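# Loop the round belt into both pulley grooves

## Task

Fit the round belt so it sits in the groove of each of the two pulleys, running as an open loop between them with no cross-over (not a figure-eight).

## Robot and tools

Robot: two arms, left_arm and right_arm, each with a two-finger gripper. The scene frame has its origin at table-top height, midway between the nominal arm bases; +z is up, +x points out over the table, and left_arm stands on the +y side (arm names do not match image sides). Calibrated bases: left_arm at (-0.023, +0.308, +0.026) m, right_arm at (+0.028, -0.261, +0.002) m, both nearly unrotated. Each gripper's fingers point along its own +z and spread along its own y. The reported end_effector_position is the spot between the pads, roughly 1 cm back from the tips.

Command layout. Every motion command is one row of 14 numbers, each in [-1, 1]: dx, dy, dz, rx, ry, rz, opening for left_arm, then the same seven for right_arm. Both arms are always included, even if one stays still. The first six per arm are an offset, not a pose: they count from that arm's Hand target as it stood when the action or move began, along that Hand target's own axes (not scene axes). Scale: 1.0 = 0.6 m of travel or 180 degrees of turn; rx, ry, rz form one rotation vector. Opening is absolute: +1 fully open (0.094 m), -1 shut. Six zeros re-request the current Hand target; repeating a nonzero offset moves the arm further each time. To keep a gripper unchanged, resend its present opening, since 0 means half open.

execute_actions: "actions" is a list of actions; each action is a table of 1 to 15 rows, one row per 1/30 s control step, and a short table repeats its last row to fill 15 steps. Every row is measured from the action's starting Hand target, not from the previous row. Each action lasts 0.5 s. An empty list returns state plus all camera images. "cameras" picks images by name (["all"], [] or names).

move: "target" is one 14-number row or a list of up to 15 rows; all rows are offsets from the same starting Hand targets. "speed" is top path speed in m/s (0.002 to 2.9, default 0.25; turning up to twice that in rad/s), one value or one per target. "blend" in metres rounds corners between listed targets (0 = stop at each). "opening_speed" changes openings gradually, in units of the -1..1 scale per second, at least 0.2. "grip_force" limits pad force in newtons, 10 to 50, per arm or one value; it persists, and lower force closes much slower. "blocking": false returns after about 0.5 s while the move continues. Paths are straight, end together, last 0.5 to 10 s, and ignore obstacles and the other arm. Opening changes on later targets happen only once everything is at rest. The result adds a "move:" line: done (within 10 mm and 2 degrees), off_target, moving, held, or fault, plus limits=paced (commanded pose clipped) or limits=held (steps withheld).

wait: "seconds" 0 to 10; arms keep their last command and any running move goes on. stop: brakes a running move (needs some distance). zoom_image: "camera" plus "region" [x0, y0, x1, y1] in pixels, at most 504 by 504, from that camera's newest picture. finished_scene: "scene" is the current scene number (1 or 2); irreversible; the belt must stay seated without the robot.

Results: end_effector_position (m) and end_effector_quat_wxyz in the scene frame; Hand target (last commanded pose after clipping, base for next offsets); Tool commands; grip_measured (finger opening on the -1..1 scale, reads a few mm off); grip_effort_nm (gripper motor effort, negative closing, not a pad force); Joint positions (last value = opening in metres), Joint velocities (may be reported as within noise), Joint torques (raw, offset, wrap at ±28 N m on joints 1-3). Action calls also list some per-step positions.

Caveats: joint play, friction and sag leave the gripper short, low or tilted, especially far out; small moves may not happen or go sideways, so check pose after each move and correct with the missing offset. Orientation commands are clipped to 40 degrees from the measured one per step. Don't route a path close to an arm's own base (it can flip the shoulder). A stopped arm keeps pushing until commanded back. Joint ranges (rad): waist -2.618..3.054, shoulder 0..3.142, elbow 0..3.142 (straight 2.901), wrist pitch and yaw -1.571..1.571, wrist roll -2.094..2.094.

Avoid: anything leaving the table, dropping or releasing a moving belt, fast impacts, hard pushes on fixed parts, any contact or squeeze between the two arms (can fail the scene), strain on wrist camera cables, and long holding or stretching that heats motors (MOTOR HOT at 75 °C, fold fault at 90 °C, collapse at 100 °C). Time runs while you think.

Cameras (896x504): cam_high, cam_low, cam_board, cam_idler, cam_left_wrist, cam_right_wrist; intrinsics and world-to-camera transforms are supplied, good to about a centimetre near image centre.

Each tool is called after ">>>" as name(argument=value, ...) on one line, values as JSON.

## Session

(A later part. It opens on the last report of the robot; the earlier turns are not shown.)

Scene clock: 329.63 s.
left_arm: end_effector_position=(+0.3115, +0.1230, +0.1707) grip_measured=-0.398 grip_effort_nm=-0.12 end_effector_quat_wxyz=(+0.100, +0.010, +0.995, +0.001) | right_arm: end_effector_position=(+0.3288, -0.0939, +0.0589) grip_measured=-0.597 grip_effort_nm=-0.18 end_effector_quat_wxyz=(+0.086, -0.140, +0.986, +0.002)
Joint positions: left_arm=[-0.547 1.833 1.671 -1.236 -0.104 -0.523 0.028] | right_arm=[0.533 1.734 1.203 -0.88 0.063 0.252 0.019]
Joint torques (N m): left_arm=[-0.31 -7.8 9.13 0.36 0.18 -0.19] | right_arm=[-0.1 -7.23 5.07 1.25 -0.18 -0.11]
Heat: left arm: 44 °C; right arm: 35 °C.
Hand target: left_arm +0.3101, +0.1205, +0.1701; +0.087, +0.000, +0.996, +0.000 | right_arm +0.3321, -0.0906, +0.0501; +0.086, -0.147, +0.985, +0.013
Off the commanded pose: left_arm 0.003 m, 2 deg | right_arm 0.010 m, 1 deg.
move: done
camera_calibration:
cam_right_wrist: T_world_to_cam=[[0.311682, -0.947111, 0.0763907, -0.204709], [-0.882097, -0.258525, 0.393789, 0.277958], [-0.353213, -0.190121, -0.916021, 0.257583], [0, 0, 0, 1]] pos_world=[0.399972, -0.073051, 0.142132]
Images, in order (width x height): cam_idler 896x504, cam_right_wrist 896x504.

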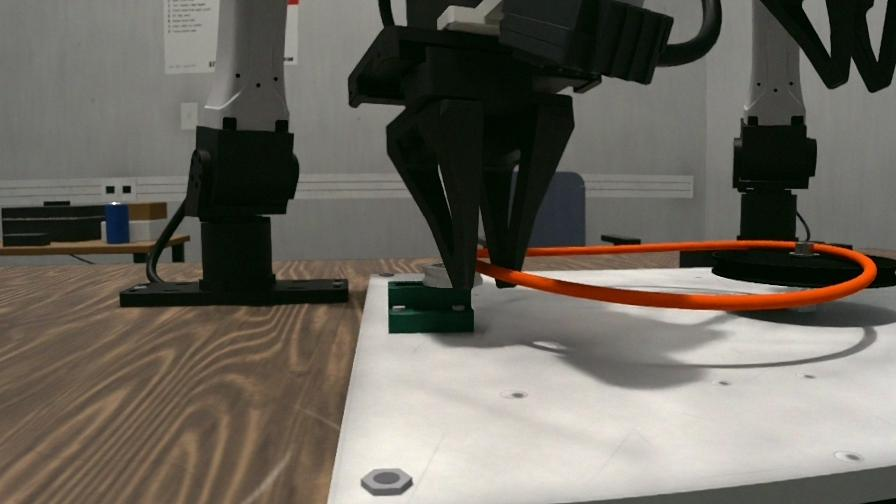

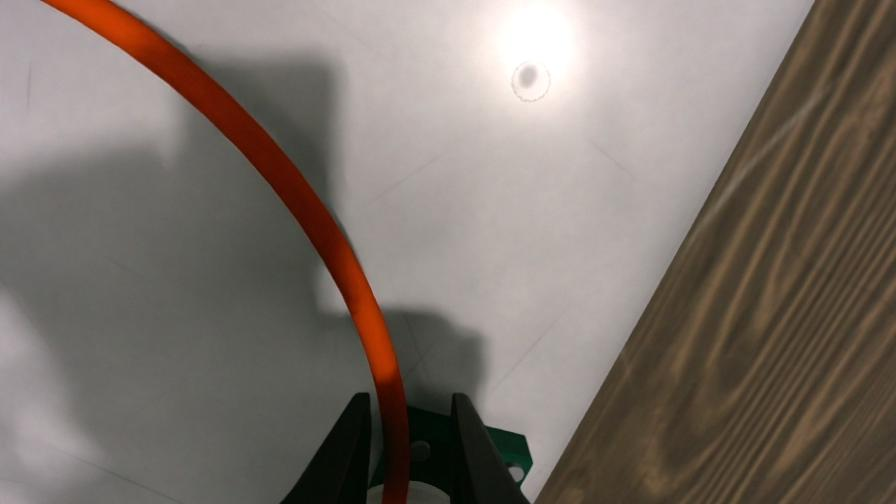

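>>> move(target=[0, 0, 0, 0, 0, 0, -0.4, 0, 0, 0, 0, 0, 0, -0.95], cameras=["cam_idler", "cam_right_wrist", "cam_board"], grip_force=[30, 30])

>>> zoom_image(camera="cam_right_wrist", region=[300, 240, 560, 500])

>>> zoom_image(camera="cam_idler", region=[370, 150, 600, 350])

Scene clock: 339.63 s.
left_arm: end_effector_position=(+0.3115, +0.1230, +0.1707) grip_measured=-0.398 grip_effort_nm=-0.12 end_effector_quat_wxyz=(+0.100, +0.010, +0.995, +0.001) | right_arm: end_effector_position=(+0.3291, -0.0938, +0.0590) grip_measured=-0.894 grip_effort_nm=-0.69 end_effector_quat_wxyz=(+0.087, -0.141, +0.986, +0.002)
Joint positions: left_arm=[-0.547 1.833 1.671 -1.236 -0.104 -0.523 0.028] | right_arm=[0.533 1.734 1.203 -0.878 0.063 0.25 0.005]
Joint torques (N m): left_arm=[-0.44 -7.71 9.05 0.36 0.14 -0.16] | right_arm=[-0.14 -7.24 5.07 1.23 -0.18 -0.09]
Heat: left arm: 44 °C; right arm: 35 °C.
Hand target: left_arm +0.3101, +0.1205, +0.1701; +0.087, +0.000, +0.996, +0.000 | right_arm +0.3321, -0.0906, +0.0501; +0.086, -0.147, +0.985, +0.013
Off the commanded pose: left_arm 0.003 m, 2 deg | right_arm 0.010 m, 1 deg.
grip_force (N): 30, 30
move: done
camera_calibration:
cam_right_wrist: T_world_to_cam=[[0.312973, -0.94669, 0.0763221, -0.204979], [-0.882237, -0.260023, 0.392487, 0.278259], [-0.351718, -0.190172, -0.916585, 0.257369], [0, 0, 0, 1]] pos_world=[0.400165, -0.0727541, 0.142332]
Images, in order (width x height): cam_board 896x504, cam_idler 896x504, cam_right_wrist 896x504.

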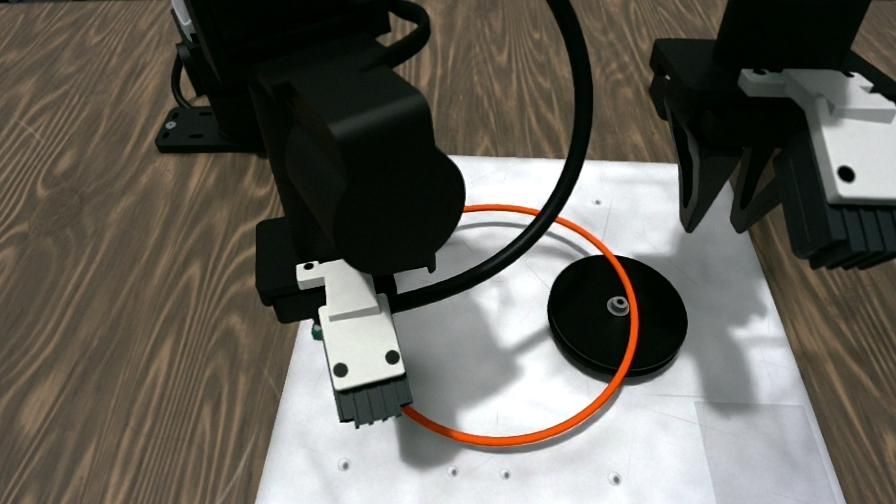

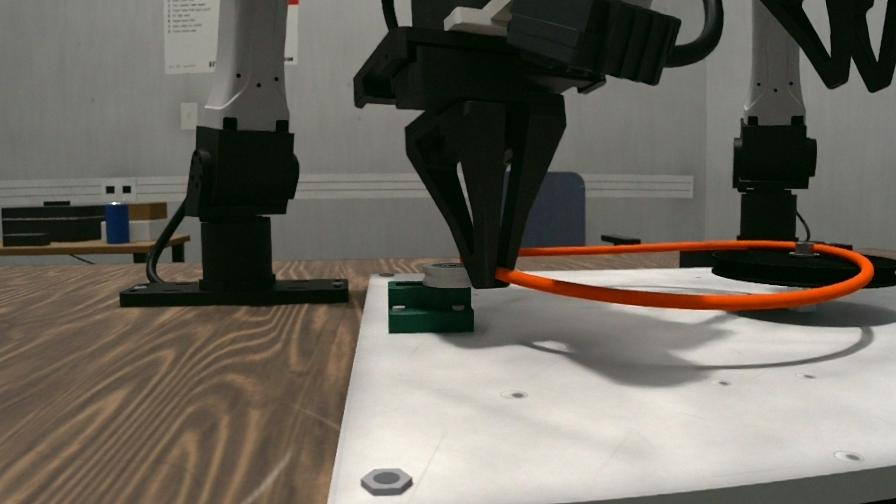

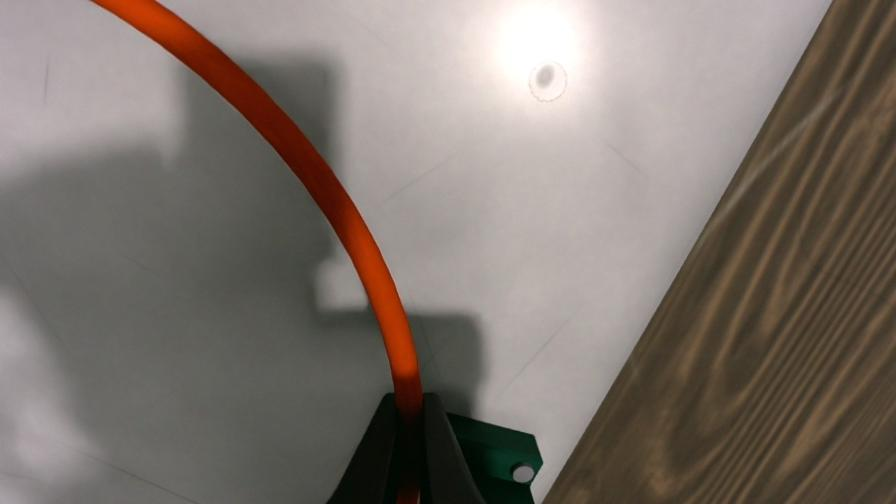

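Scaled by 1.938 from the camera's 896x504 image, which has a finer 1280x720 frame.

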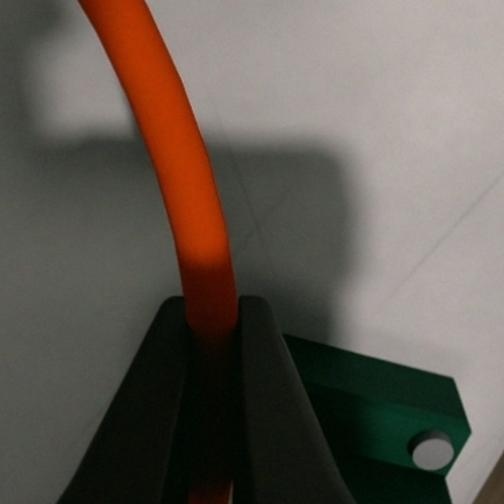

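Scaled by 2.191 from the camera's 896x504 image, which has a finer 1280x720 frame.

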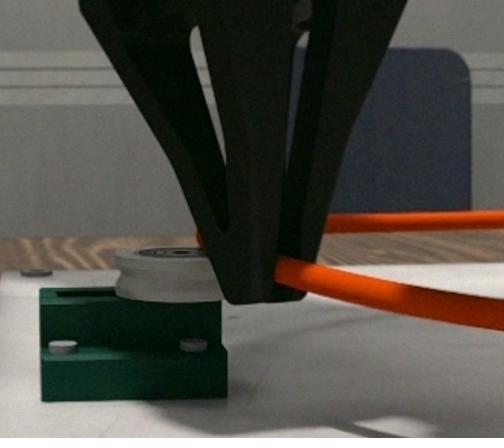

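>>> move(target=[0, 0, 0, 0, 0, 0, -0.4, -0.004, 0, -0.023, 0, 0, 0, -0.95], cameras=["cam_idler", "cam_right_wrist", "cam_board"], speed=0.08)

>>> zoom_image(camera="cam_idler", region=[370, 150, 600, 350])

Scene clock: 369.20 s.
left_arm: end_effector_position=(+0.3115, +0.1230, +0.1707) grip_measured=-0.398 grip_effort_nm=-0.12 end_effector_quat_wxyz=(+0.100, +0.010, +0.995, +0.001) | right_arm: end_effector_position=(+0.3291, -0.0938, +0.0590) grip_measured=-0.894 grip_effort_nm=-0.69 end_effector_quat_wxyz=(+0.087, -0.141, +0.986, +0.002)
Joint positions: left_arm=[-0.547 1.833 1.671 -1.236 -0.104 -0.523 0.028] | right_arm=[0.533 1.734 1.203 -0.878 0.063 0.25 0.005]
Joint torques (N m): left_arm=[-0.39 -7.62 9.06 0.32 0.15 -0.15] | right_arm=[-0.1 -8.81 8.42 0.68 -0.17 -0.09]
Heat: left arm: 45 °C; right arm: 35 °C.
Hand target: left_arm +0.3101, +0.1205, +0.1701; +0.087, +0.000, +0.996, +0.000 | right_arm +0.3320, -0.0906, +0.0641; +0.086, -0.147, +0.985, +0.013
Off the commanded pose: left_arm 0.003 m, 2 deg | right_arm 0.007 m, 1 deg.
grip_force (N): 30, 30
move: done
camera_calibration:
cam_right_wrist: T_world_to_cam=[[0.312973, -0.94669, 0.0763221, -0.204979], [-0.882237, -0.260023, 0.392487, 0.278259], [-0.351718, -0.190172, -0.916585, 0.257369], [0, 0, 0, 1]] pos_world=[0.400165, -0.0727541, 0.142332]
Images, in order (width x height): cam_board 896x504, cam_idler 896x504, cam_right_wrist 896x504.

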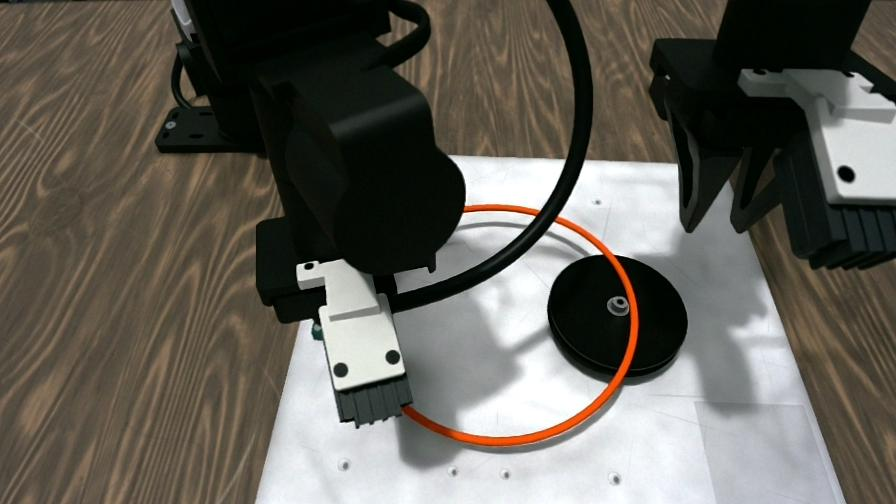

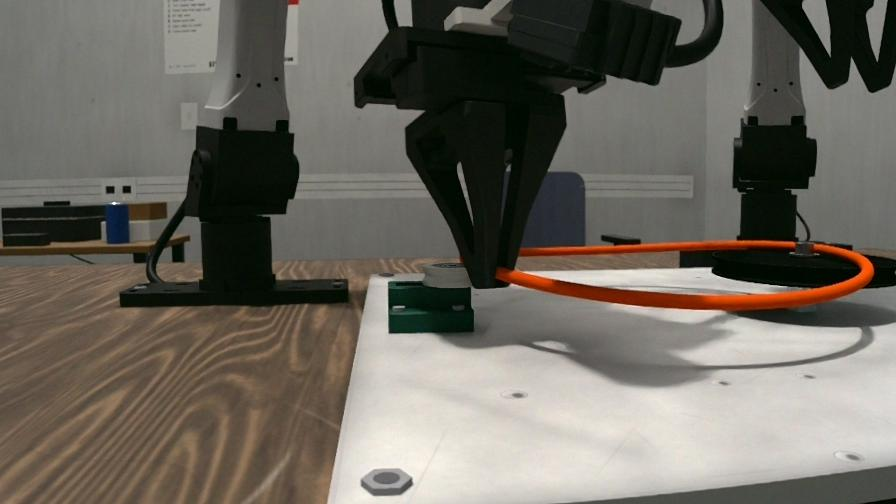

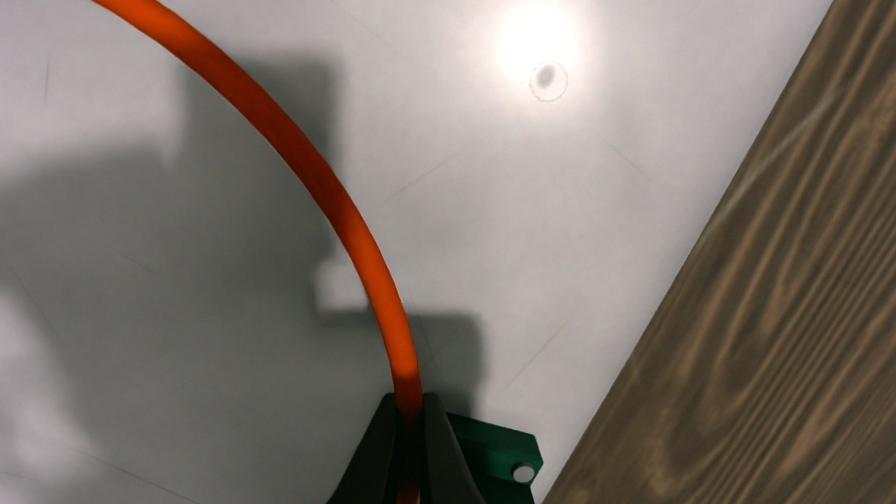

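Scaled by 2.191 from the camera's 896x504 image, which has a finer 1280x720 frame.

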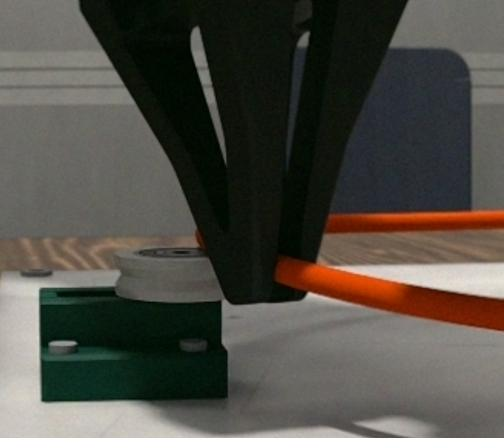

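>>> move(target=[0, 0, 0, 0, 0, 0, -0.4, -0.003, 0, -0.016, 0, 0, 0, -0.95], cameras=["cam_idler"], speed=0.08)

>>> zoom_image(camera="cam_idler", region=[370, 150, 600, 350])

Scene clock: 376.23 s.
left_arm: end_effector_position=(+0.3115, +0.1230, +0.1707) grip_measured=-0.398 grip_effort_nm=-0.12 end_effector_quat_wxyz=(+0.100, +0.010, +0.995, +0.001) | right_arm: end_effector_position=(+0.3314, -0.0924, +0.0647) grip_measured=-0.894 grip_effort_nm=-0.69 end_effector_quat_wxyz=(+0.089, -0.141, +0.986, +0.003)
Joint positions: left_arm=[-0.547 1.833 1.671 -1.236 -0.104 -0.523 0.028] | right_arm=[0.533 1.734 1.226 -0.897 0.063 0.25 0.005]
Joint torques (N m): left_arm=[-0.38 -7.51 8.92 0.35 0.19 -0.14] | right_arm=[-0.09 -9.8 8.96 0.49 -0.17 -0.09]
Heat: left arm: 45 °C; right arm: 36 °C.
Hand target: left_arm +0.3101, +0.1205, +0.1701; +0.087, +0.000, +0.996, +0.000 | right_arm +0.3322, -0.0906, +0.0739; +0.086, -0.147, +0.985, +0.013
Off the commanded pose: left_arm 0.003 m, 2 deg | right_arm 0.009 m, 1 deg.
grip_force (N): 30, 30
move: done
Images, in order (width x height): cam_idler 896x504.

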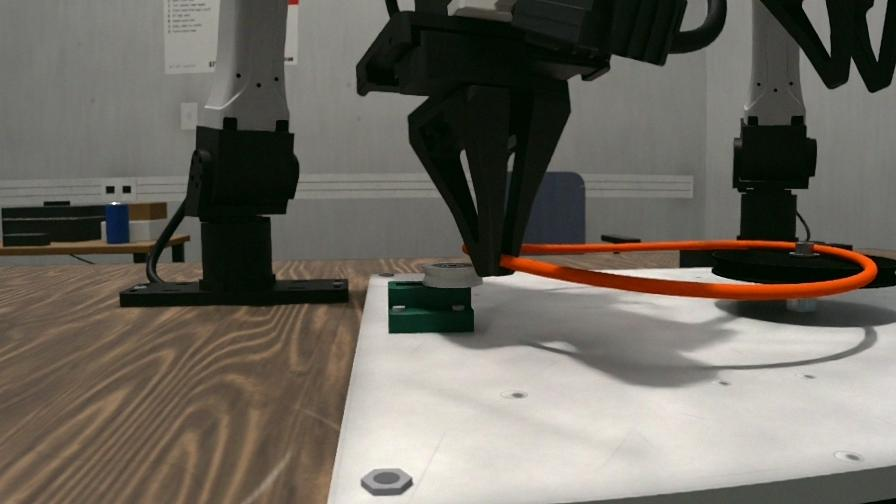

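Scaled by 2.191 from the camera's 896x504 image, which has a finer 1280x720 frame.

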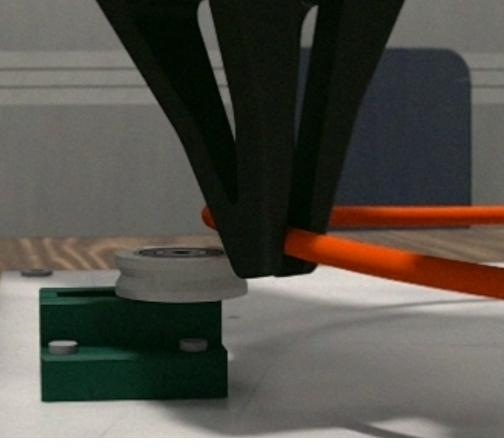

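>>> move(target=[0, 0, 0, 0, 0, 0, -0.4, 0.0165, -0.0262, -0.003, -0.0241, 0, -0.1366, -0.95], cameras=["cam_idler", "cam_board", "cam_right_wrist", "cam_left_wrist"], speed=0.08)

>>> zoom_image(camera="cam_idler", region=[370, 150, 600, 350])

Scene clock: 393.63 s.
left_arm: end_effector_position=(+0.3115, +0.1230, +0.1707) grip_measured=-0.398 grip_effort_nm=-0.12 end_effector_quat_wxyz=(+0.100, +0.010, +0.995, +0.001) | right_arm: end_effector_position=(+0.3387, -0.1054, +0.0704) grip_measured=-0.894 grip_effort_nm=-0.69 end_effector_quat_wxyz=(+0.090, -0.348, +0.933, +0.018)
Joint positions: left_arm=[-0.547 1.833 1.671 -1.236 -0.104 -0.523 0.028] | right_arm=[0.449 1.715 1.226 -0.898 -0.018 -0.257 0.005]
Joint torques (N m): left_arm=[-0.5 -7.68 8.95 0.35 0.23 -0.15] | right_arm=[-0.08 -12.18 4.67 0.57 -0.27 -0.14]
Heat: left arm: 45 °C; right arm: 37 °C.
Hand target: left_arm +0.3101, +0.1205, +0.1701; +0.087, +0.000, +0.996, +0.000 | right_arm +0.3271, -0.1085, +0.0740; +0.081, -0.356, +0.930, +0.031
Off the commanded pose: left_arm 0.003 m, 2 deg | right_arm 0.013 m, 2 deg.
grip_force (N): 30, 30
move: off_target (right_arm)
camera_calibration:
cam_left_wrist: T_world_to_cam=[[0.0231977, -0.998036, 0.0581929, 0.0967343], [-0.941047, -0.00214954, 0.338269, 0.276497], [-0.337479, -0.0626093, -0.939249, 0.370425], [0, 0, 0, 1]] pos_world=[0.382963, 0.120331, 0.248761]
cam_right_wrist: T_world_to_cam=[[0.678365, -0.729753, 0.0853311, -0.321411], [-0.698241, -0.604173, 0.383971, 0.18119], [-0.228649, -0.320054, -0.919394, 0.213703], [0, 0, 0, 1]] pos_world=[0.393411, -0.0566844, 0.154332]
Images, in order (width x height): cam_board 896x504, cam_idler 896x504, cam_left_wrist 896x504, cam_right_wrist 896x504.

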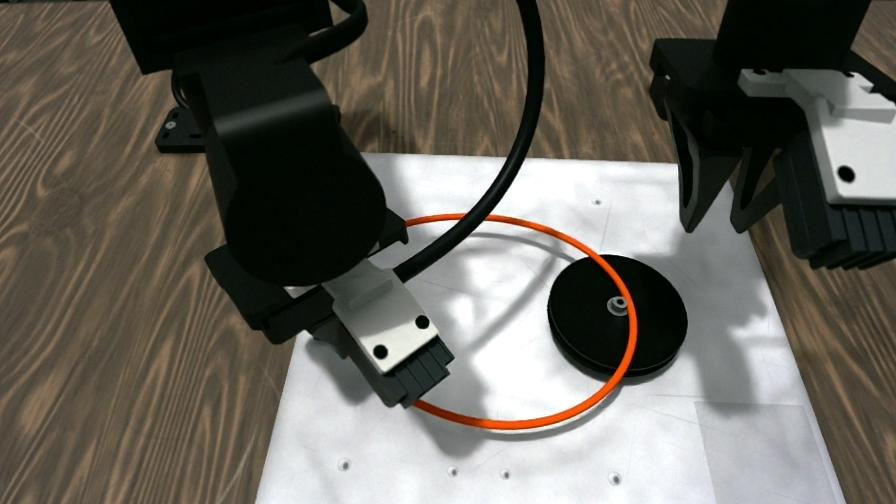

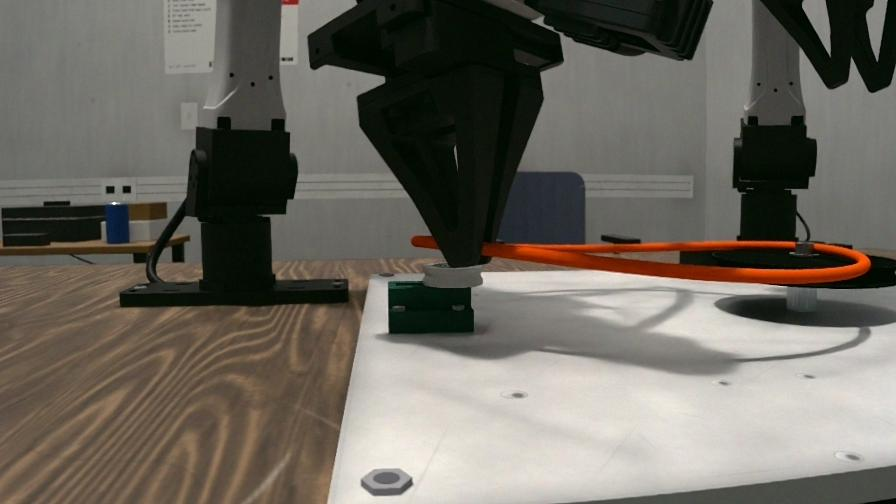

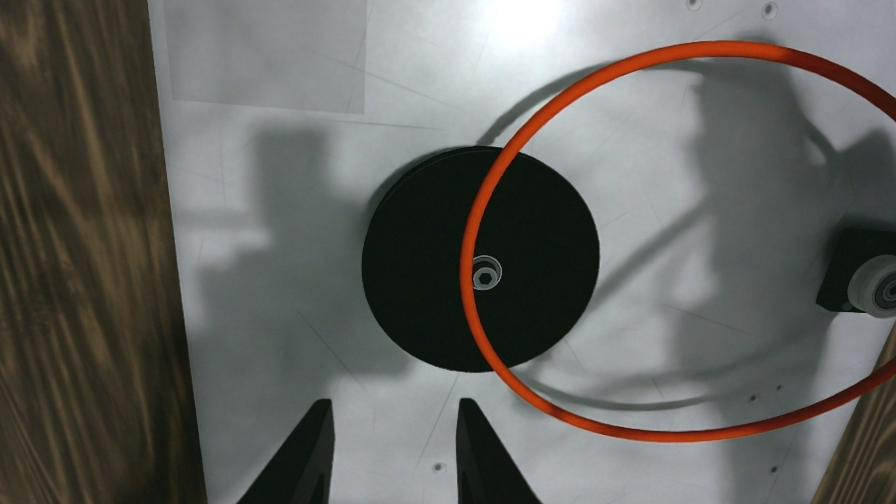

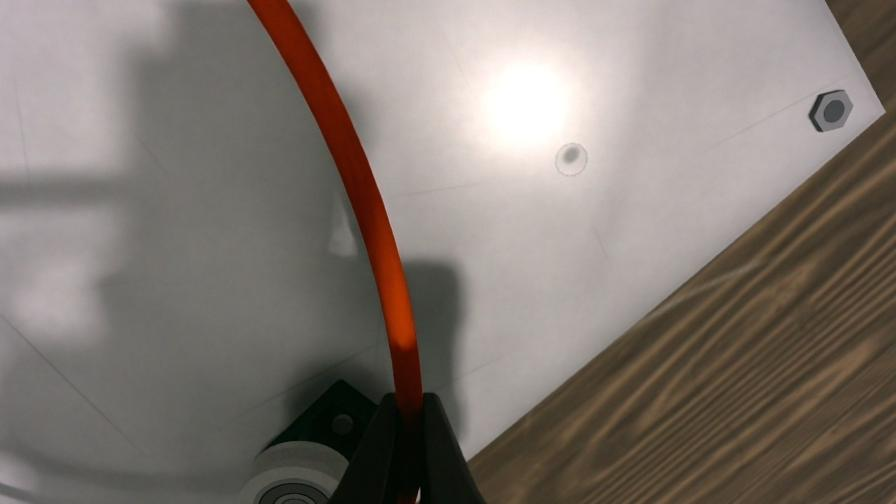

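Scaled by 2.191 from the camera's 896x504 image, which has a finer 1280x720 frame.

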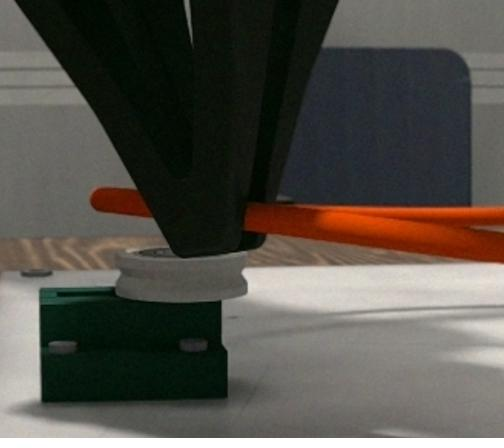

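>>> move(target=[0, 0, 0, 0, 0, 0, -0.4, 0.0015, -0.0145, 0.0368, 0, 0, 0, -0.95], cameras=["cam_idler", "cam_board", "cam_right_wrist", "cam_left_wrist"], speed=0.06)

>>> zoom_image(camera="cam_idler", region=[370, 150, 600, 350])

Scene clock: 419.13 s.
left_arm: end_effector_position=(+0.3115, +0.1230, +0.1707) grip_measured=-0.398 grip_effort_nm=-0.12 end_effector_quat_wxyz=(+0.100, +0.010, +0.995, +0.001) | right_arm: end_effector_position=(+0.3334, -0.1160, +0.0582) grip_measured=-0.894 grip_effort_nm=-0.69 end_effector_quat_wxyz=(+0.077, -0.349, +0.934, +0.018)
Joint positions: left_arm=[-0.547 1.833 1.671 -1.236 -0.104 -0.523 0.028] | right_arm=[0.425 1.715 1.18 -0.878 -0.024 -0.282 0.005]
Joint torques (N m): left_arm=[-0.49 -7.77 9.16 0.34 0.13 -0.23] | right_arm=[-0.2 -7.88 5 1.16 -0.25 -0.15]
Heat: left arm: 46 °C; right arm: 42 °C.
Hand target: left_arm +0.3101, +0.1205, +0.1701; +0.087, +0.000, +0.996, +0.000 | right_arm +0.3352, -0.1130, +0.0521; +0.081, -0.356, +0.930, +0.031
Off the commanded pose: left_arm 0.003 m, 2 deg | right_arm 0.007 m, 2 deg.
grip_force (N): 30, 30
move: done
camera_calibration:
cam_left_wrist: T_world_to_cam=[[0.0231977, -0.998036, 0.0581929, 0.0967343], [-0.941047, -0.00214954, 0.338269, 0.276497], [-0.337479, -0.0626093, -0.939249, 0.370425], [0, 0, 0, 1]] pos_world=[0.382963, 0.120331, 0.248761]
cam_right_wrist: T_world_to_cam=[[0.680866, -0.728468, 0.0758713, -0.32461], [-0.688411, -0.601159, 0.405829, 0.171622], [-0.250022, -0.328546, -0.910794, 0.203509], [0, 0, 0, 1]] pos_world=[0.390045, -0.0664334, 0.140334]
Images, in order (width x height): cam_board 896x504, cam_idler 896x504, cam_left_wrist 896x504, cam_right_wrist 896x504.

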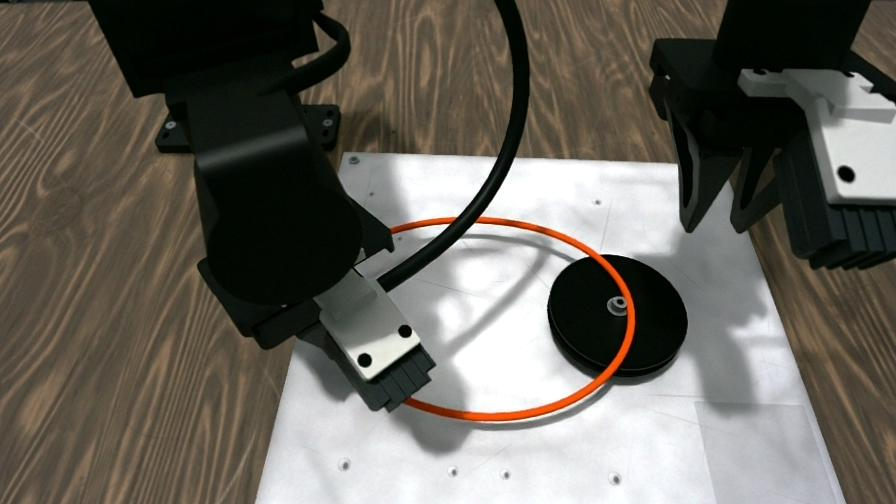

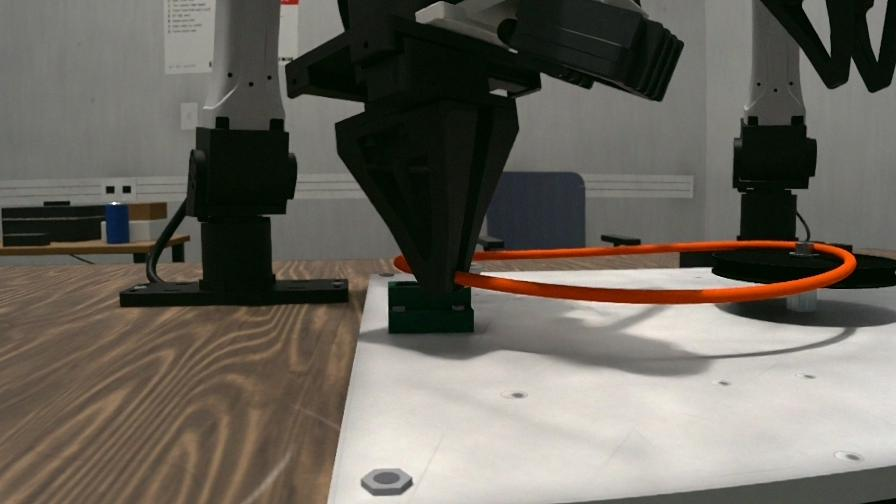

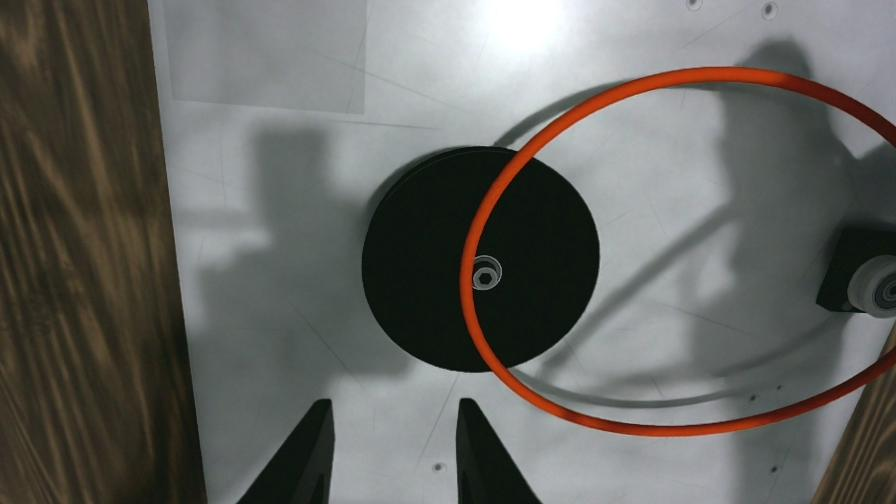

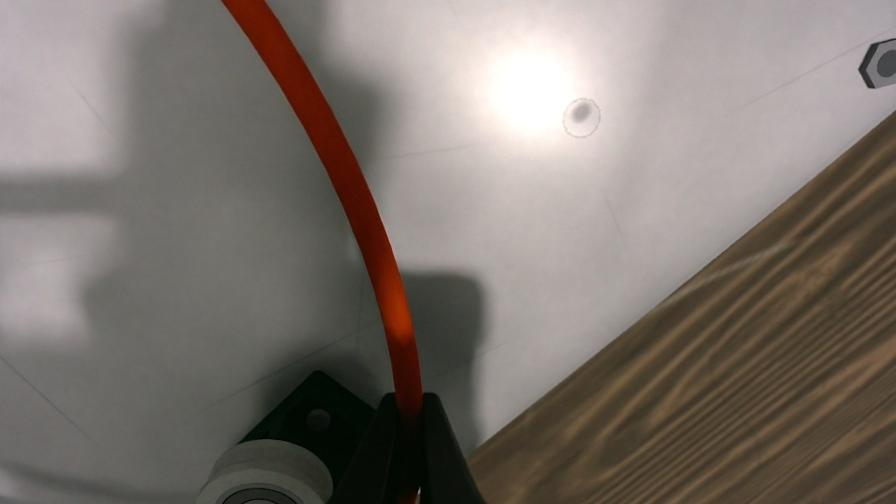

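Scaled by 2.191 from the camera's 896x504 image, which has a finer 1280x720 frame.

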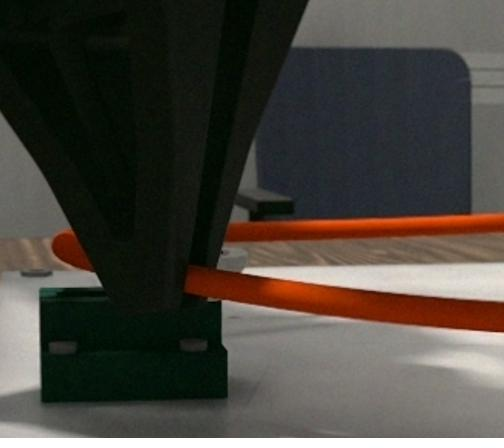

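>>> move(target=[0, 0, 0, 0, 0, 0, -0.4, 0.0019, 0, 0.0108, 0, 0, 0, -0.95], cameras=["cam_idler", "cam_right_wrist"], speed=0.06)

>>> zoom_image(camera="cam_idler", region=[370, 150, 600, 350])

Scene clock: 431.77 s.
left_arm: end_effector_position=(+0.3115, +0.1230, +0.1707) grip_measured=-0.398 grip_effort_nm=-0.12 end_effector_quat_wxyz=(+0.100, +0.010, +0.995, +0.001) | right_arm: end_effector_position=(+0.3335, -0.1159, +0.0540) grip_measured=-0.894 grip_effort_nm=-0.69 end_effector_quat_wxyz=(+0.081, -0.349, +0.934, +0.018)
Joint positions: left_arm=[-0.547 1.833 1.671 -1.236 -0.104 -0.523 0.028] | right_arm=[0.425 1.715 1.162 -0.854 -0.024 -0.282 0.005]
Joint torques (N m): left_arm=[-0.44 -7.64 9.22 0.36 0.12 -0.17] | right_arm=[-0.2 -7.08 4.96 1.18 -0.24 -0.14]
Heat: left arm: 46 °C; right arm: 40 °C.
Hand target: left_arm +0.3101, +0.1205, +0.1701; +0.087, +0.000, +0.996, +0.000 | right_arm +0.3351, -0.1131, +0.0455; +0.081, -0.356, +0.930, +0.031
Off the commanded pose: left_arm 0.003 m, 2 deg | right_arm 0.009 m, 2 deg.
grip_force (N): 30, 30
move: done
camera_calibration:
cam_right_wrist: T_world_to_cam=[[0.680446, -0.728656, 0.0778065, -0.3243], [-0.690661, -0.602208, 0.400416, 0.174374], [-0.24491, -0.326199, -0.913024, 0.198487], [0, 0, 0, 1]] pos_world=[0.389713, -0.0665479, 0.136634]
Images, in order (width x height): cam_idler 896x504, cam_right_wrist 896x504.

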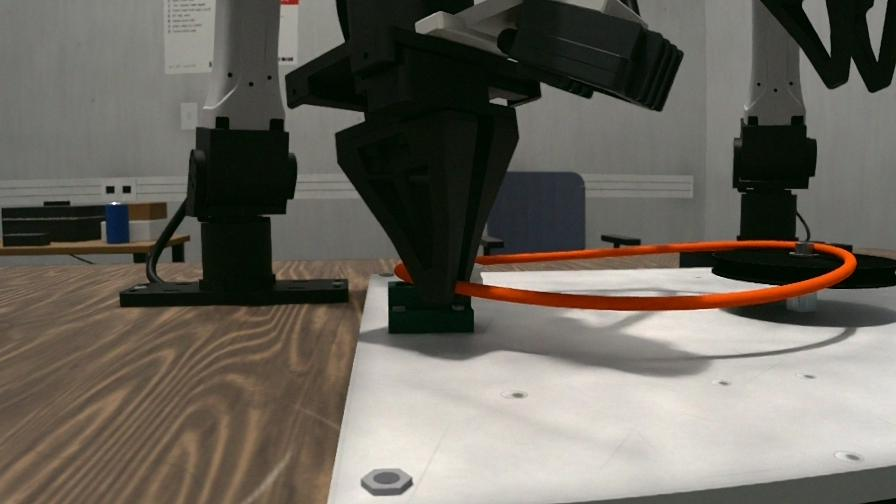

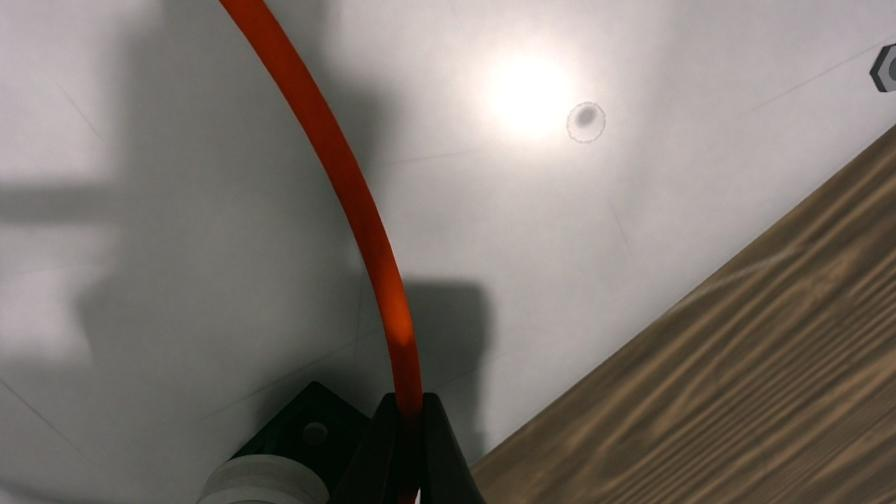

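Scaled by 2.191 from the camera's 896x504 image, which has a finer 1280x720 frame.

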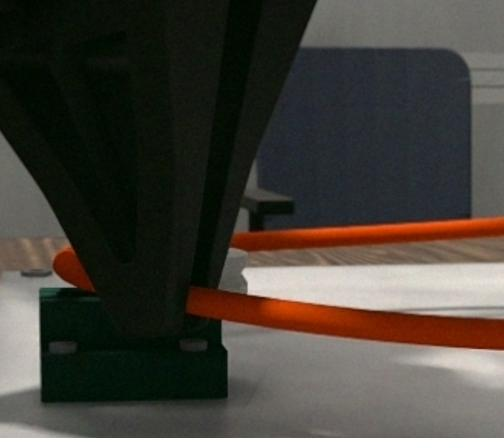

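>>> move(target=[0, 0, 0, 0, 0, 0, -0.4, 0.0009, 0, 0.0054, 0, 0, 0, -0.95], cameras=["cam_idler", "cam_right_wrist"], speed=0.06)

>>> zoom_image(camera="cam_idler", region=[370, 150, 600, 350])

Scene clock: 443.73 s.
left_arm: end_effector_position=(+0.3115, +0.1230, +0.1707) grip_measured=-0.398 grip_effort_nm=-0.12 end_effector_quat_wxyz=(+0.100, +0.010, +0.995, +0.001) | right_arm: end_effector_position=(+0.3340, -0.1157, +0.0521) grip_measured=-0.894 grip_effort_nm=-0.69 end_effector_quat_wxyz=(+0.083, -0.349, +0.933, +0.018)
Joint positions: left_arm=[-0.547 1.833 1.671 -1.236 -0.104 -0.523 0.028] | right_arm=[0.425 1.715 1.153 -0.84 -0.024 -0.282 0.005]
Joint torques (N m): left_arm=[-0.59 -7.71 8.83 0.36 0.09 -0.17] | right_arm=[-0.2 -6.64 4.97 1.19 -0.24 -0.14]
Heat: left arm: 46 °C; right arm: 39 °C.
Hand target: left_arm +0.3101, +0.1205, +0.1701; +0.087, +0.000, +0.996, +0.000 | right_arm +0.3352, -0.1130, +0.0423; +0.081, -0.356, +0.930, +0.031
Off the commanded pose: left_arm 0.003 m, 2 deg | right_arm 0.010 m, 2 deg.
grip_force (N): 30, 30
move: done
camera_calibration:
cam_right_wrist: T_world_to_cam=[[0.680098, -0.728811, 0.079386, -0.324399], [-0.692463, -0.603042, 0.396024, 0.176328], [-0.240754, -0.324307, -0.914802, 0.195901], [0, 0, 0, 1]] pos_world=[0.389888, -0.0665596, 0.135133]
Images, in order (width x height): cam_idler 896x504, cam_right_wrist 896x504.

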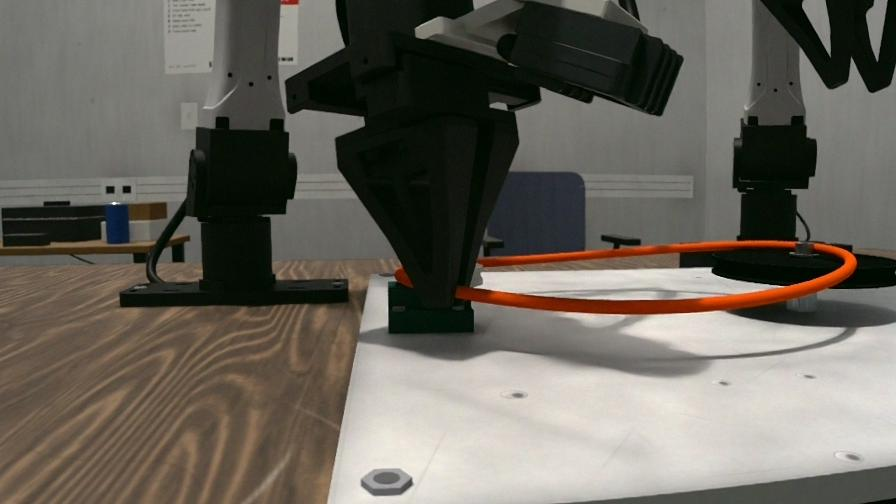

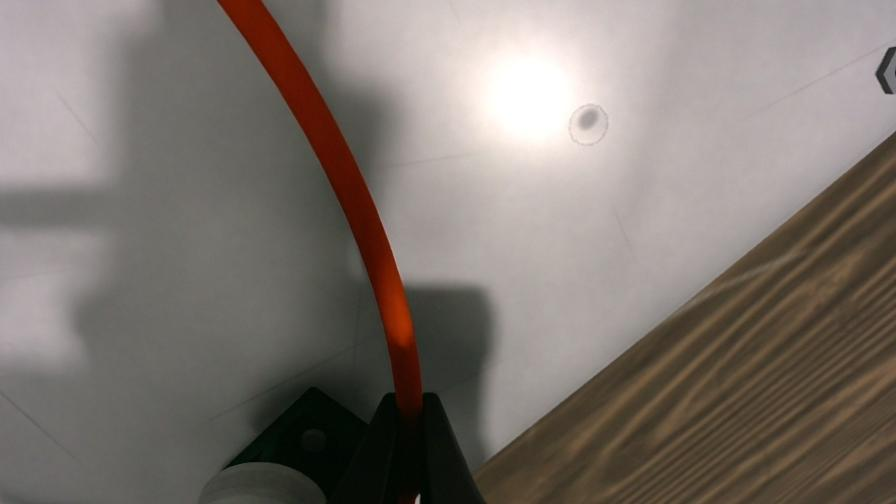

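Scaled by 2.191 from the camera's 896x504 image, which has a finer 1280x720 frame.

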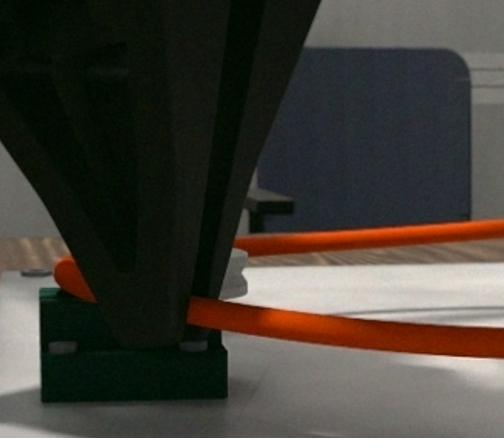

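>>> move(target=[0, 0, 0, 0, 0, 0, -0.4, -0.0077, 0.0087, 0.0013, 0, 0, 0, -0.95], cameras=["cam_idler", "cam_right_wrist", "cam_left_wrist"], speed=0.06)

>>> zoom_image(camera="cam_idler", region=[370, 150, 600, 350])

Scene clock: 461.43 s.
left_arm: end_effector_position=(+0.3115, +0.1230, +0.1707) grip_measured=-0.398 grip_effort_nm=-0.12 end_effector_quat_wxyz=(+0.100, +0.010, +0.995, +0.001) | right_arm: end_effector_position=(+0.3331, -0.1147, +0.0483) grip_measured=-0.894 grip_effort_nm=-0.69 end_effector_quat_wxyz=(+0.078, -0.350, +0.933, +0.018)
Joint positions: left_arm=[-0.547 1.833 1.671 -1.236 -0.104 -0.523 0.028] | right_arm=[0.428 1.728 1.153 -0.838 -0.024 -0.282 0.005]
Joint torques (N m): left_arm=[-0.29 -7.5 9.14 0.32 0.15 -0.14] | right_arm=[1.13 -6.93 6.02 1.15 -0.21 0.07]
Heat: left arm: 46 °C; right arm: 38 °C.
Hand target: left_arm +0.3101, +0.1205, +0.1701; +0.087, +0.000, +0.996, +0.000 | right_arm +0.3352, -0.1059, +0.0424; +0.082, -0.356, +0.930, +0.031
Off the commanded pose: left_arm 0.003 m, 2 deg | right_arm 0.011 m, 2 deg.
grip_force (N): 30, 30
move: off_target (right_arm)
camera_calibration:
cam_left_wrist: T_world_to_cam=[[0.0231977, -0.998036, 0.0581929, 0.0967343], [-0.941047, -0.00214954, 0.338269, 0.276497], [-0.337479, -0.0626093, -0.939249, 0.370425], [0, 0, 0, 1]] pos_world=[0.382963, 0.120331, 0.248761]
cam_right_wrist: T_world_to_cam=[[0.683653, -0.725837, 0.0760236, -0.323368], [-0.686258, -0.603915, 0.405385, 0.175196], [-0.248331, -0.329314, -0.91098, 0.194266], [0, 0, 0, 1]] pos_world=[0.389543, -0.0649344, 0.130534]
Images, in order (width x height): cam_idler 896x504, cam_left_wrist 896x504, cam_right_wrist 896x504.

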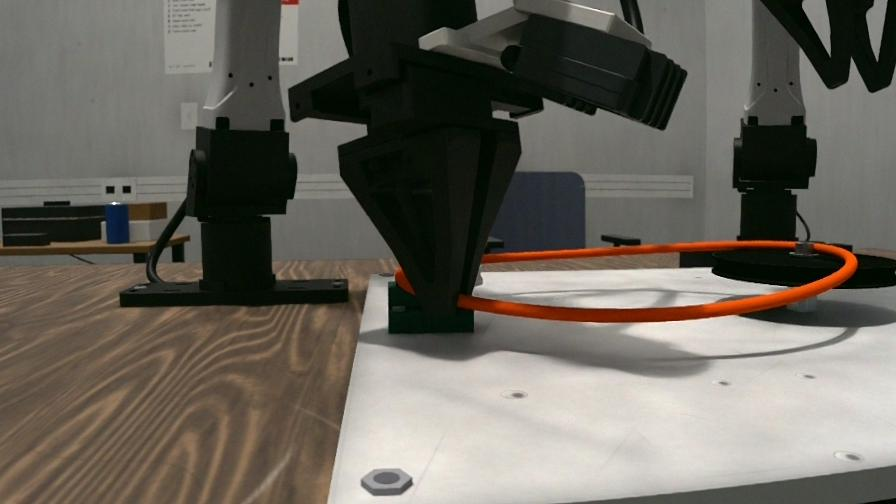

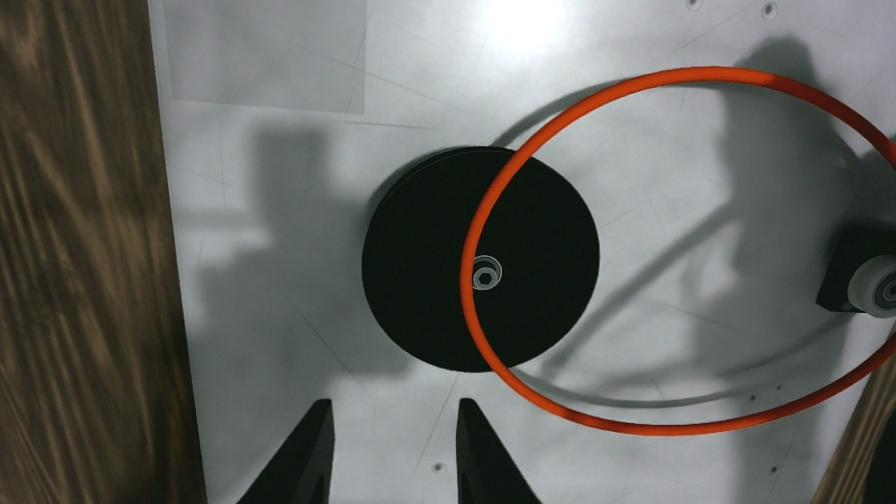

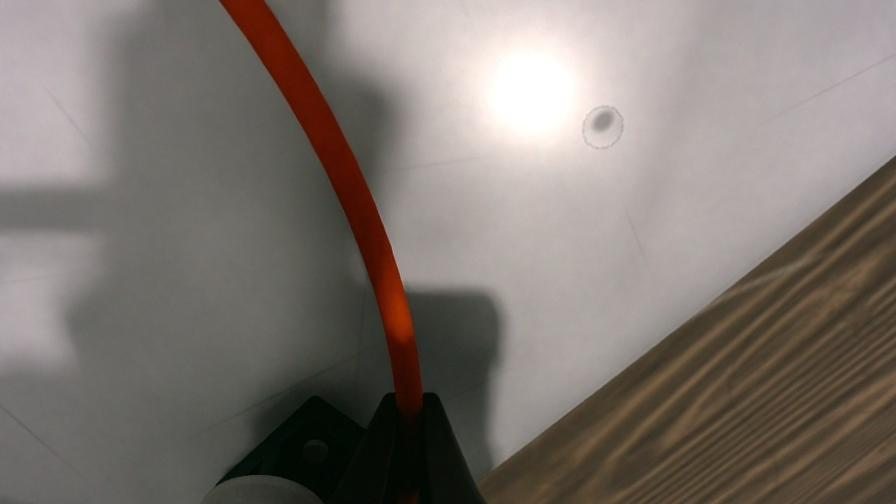

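Scaled by 2.191 from the camera's 896x504 image, which has a finer 1280x720 frame.

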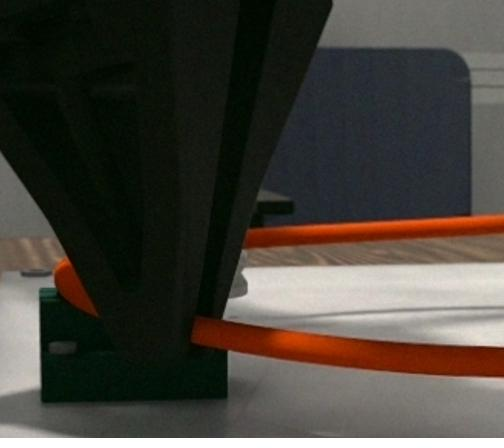

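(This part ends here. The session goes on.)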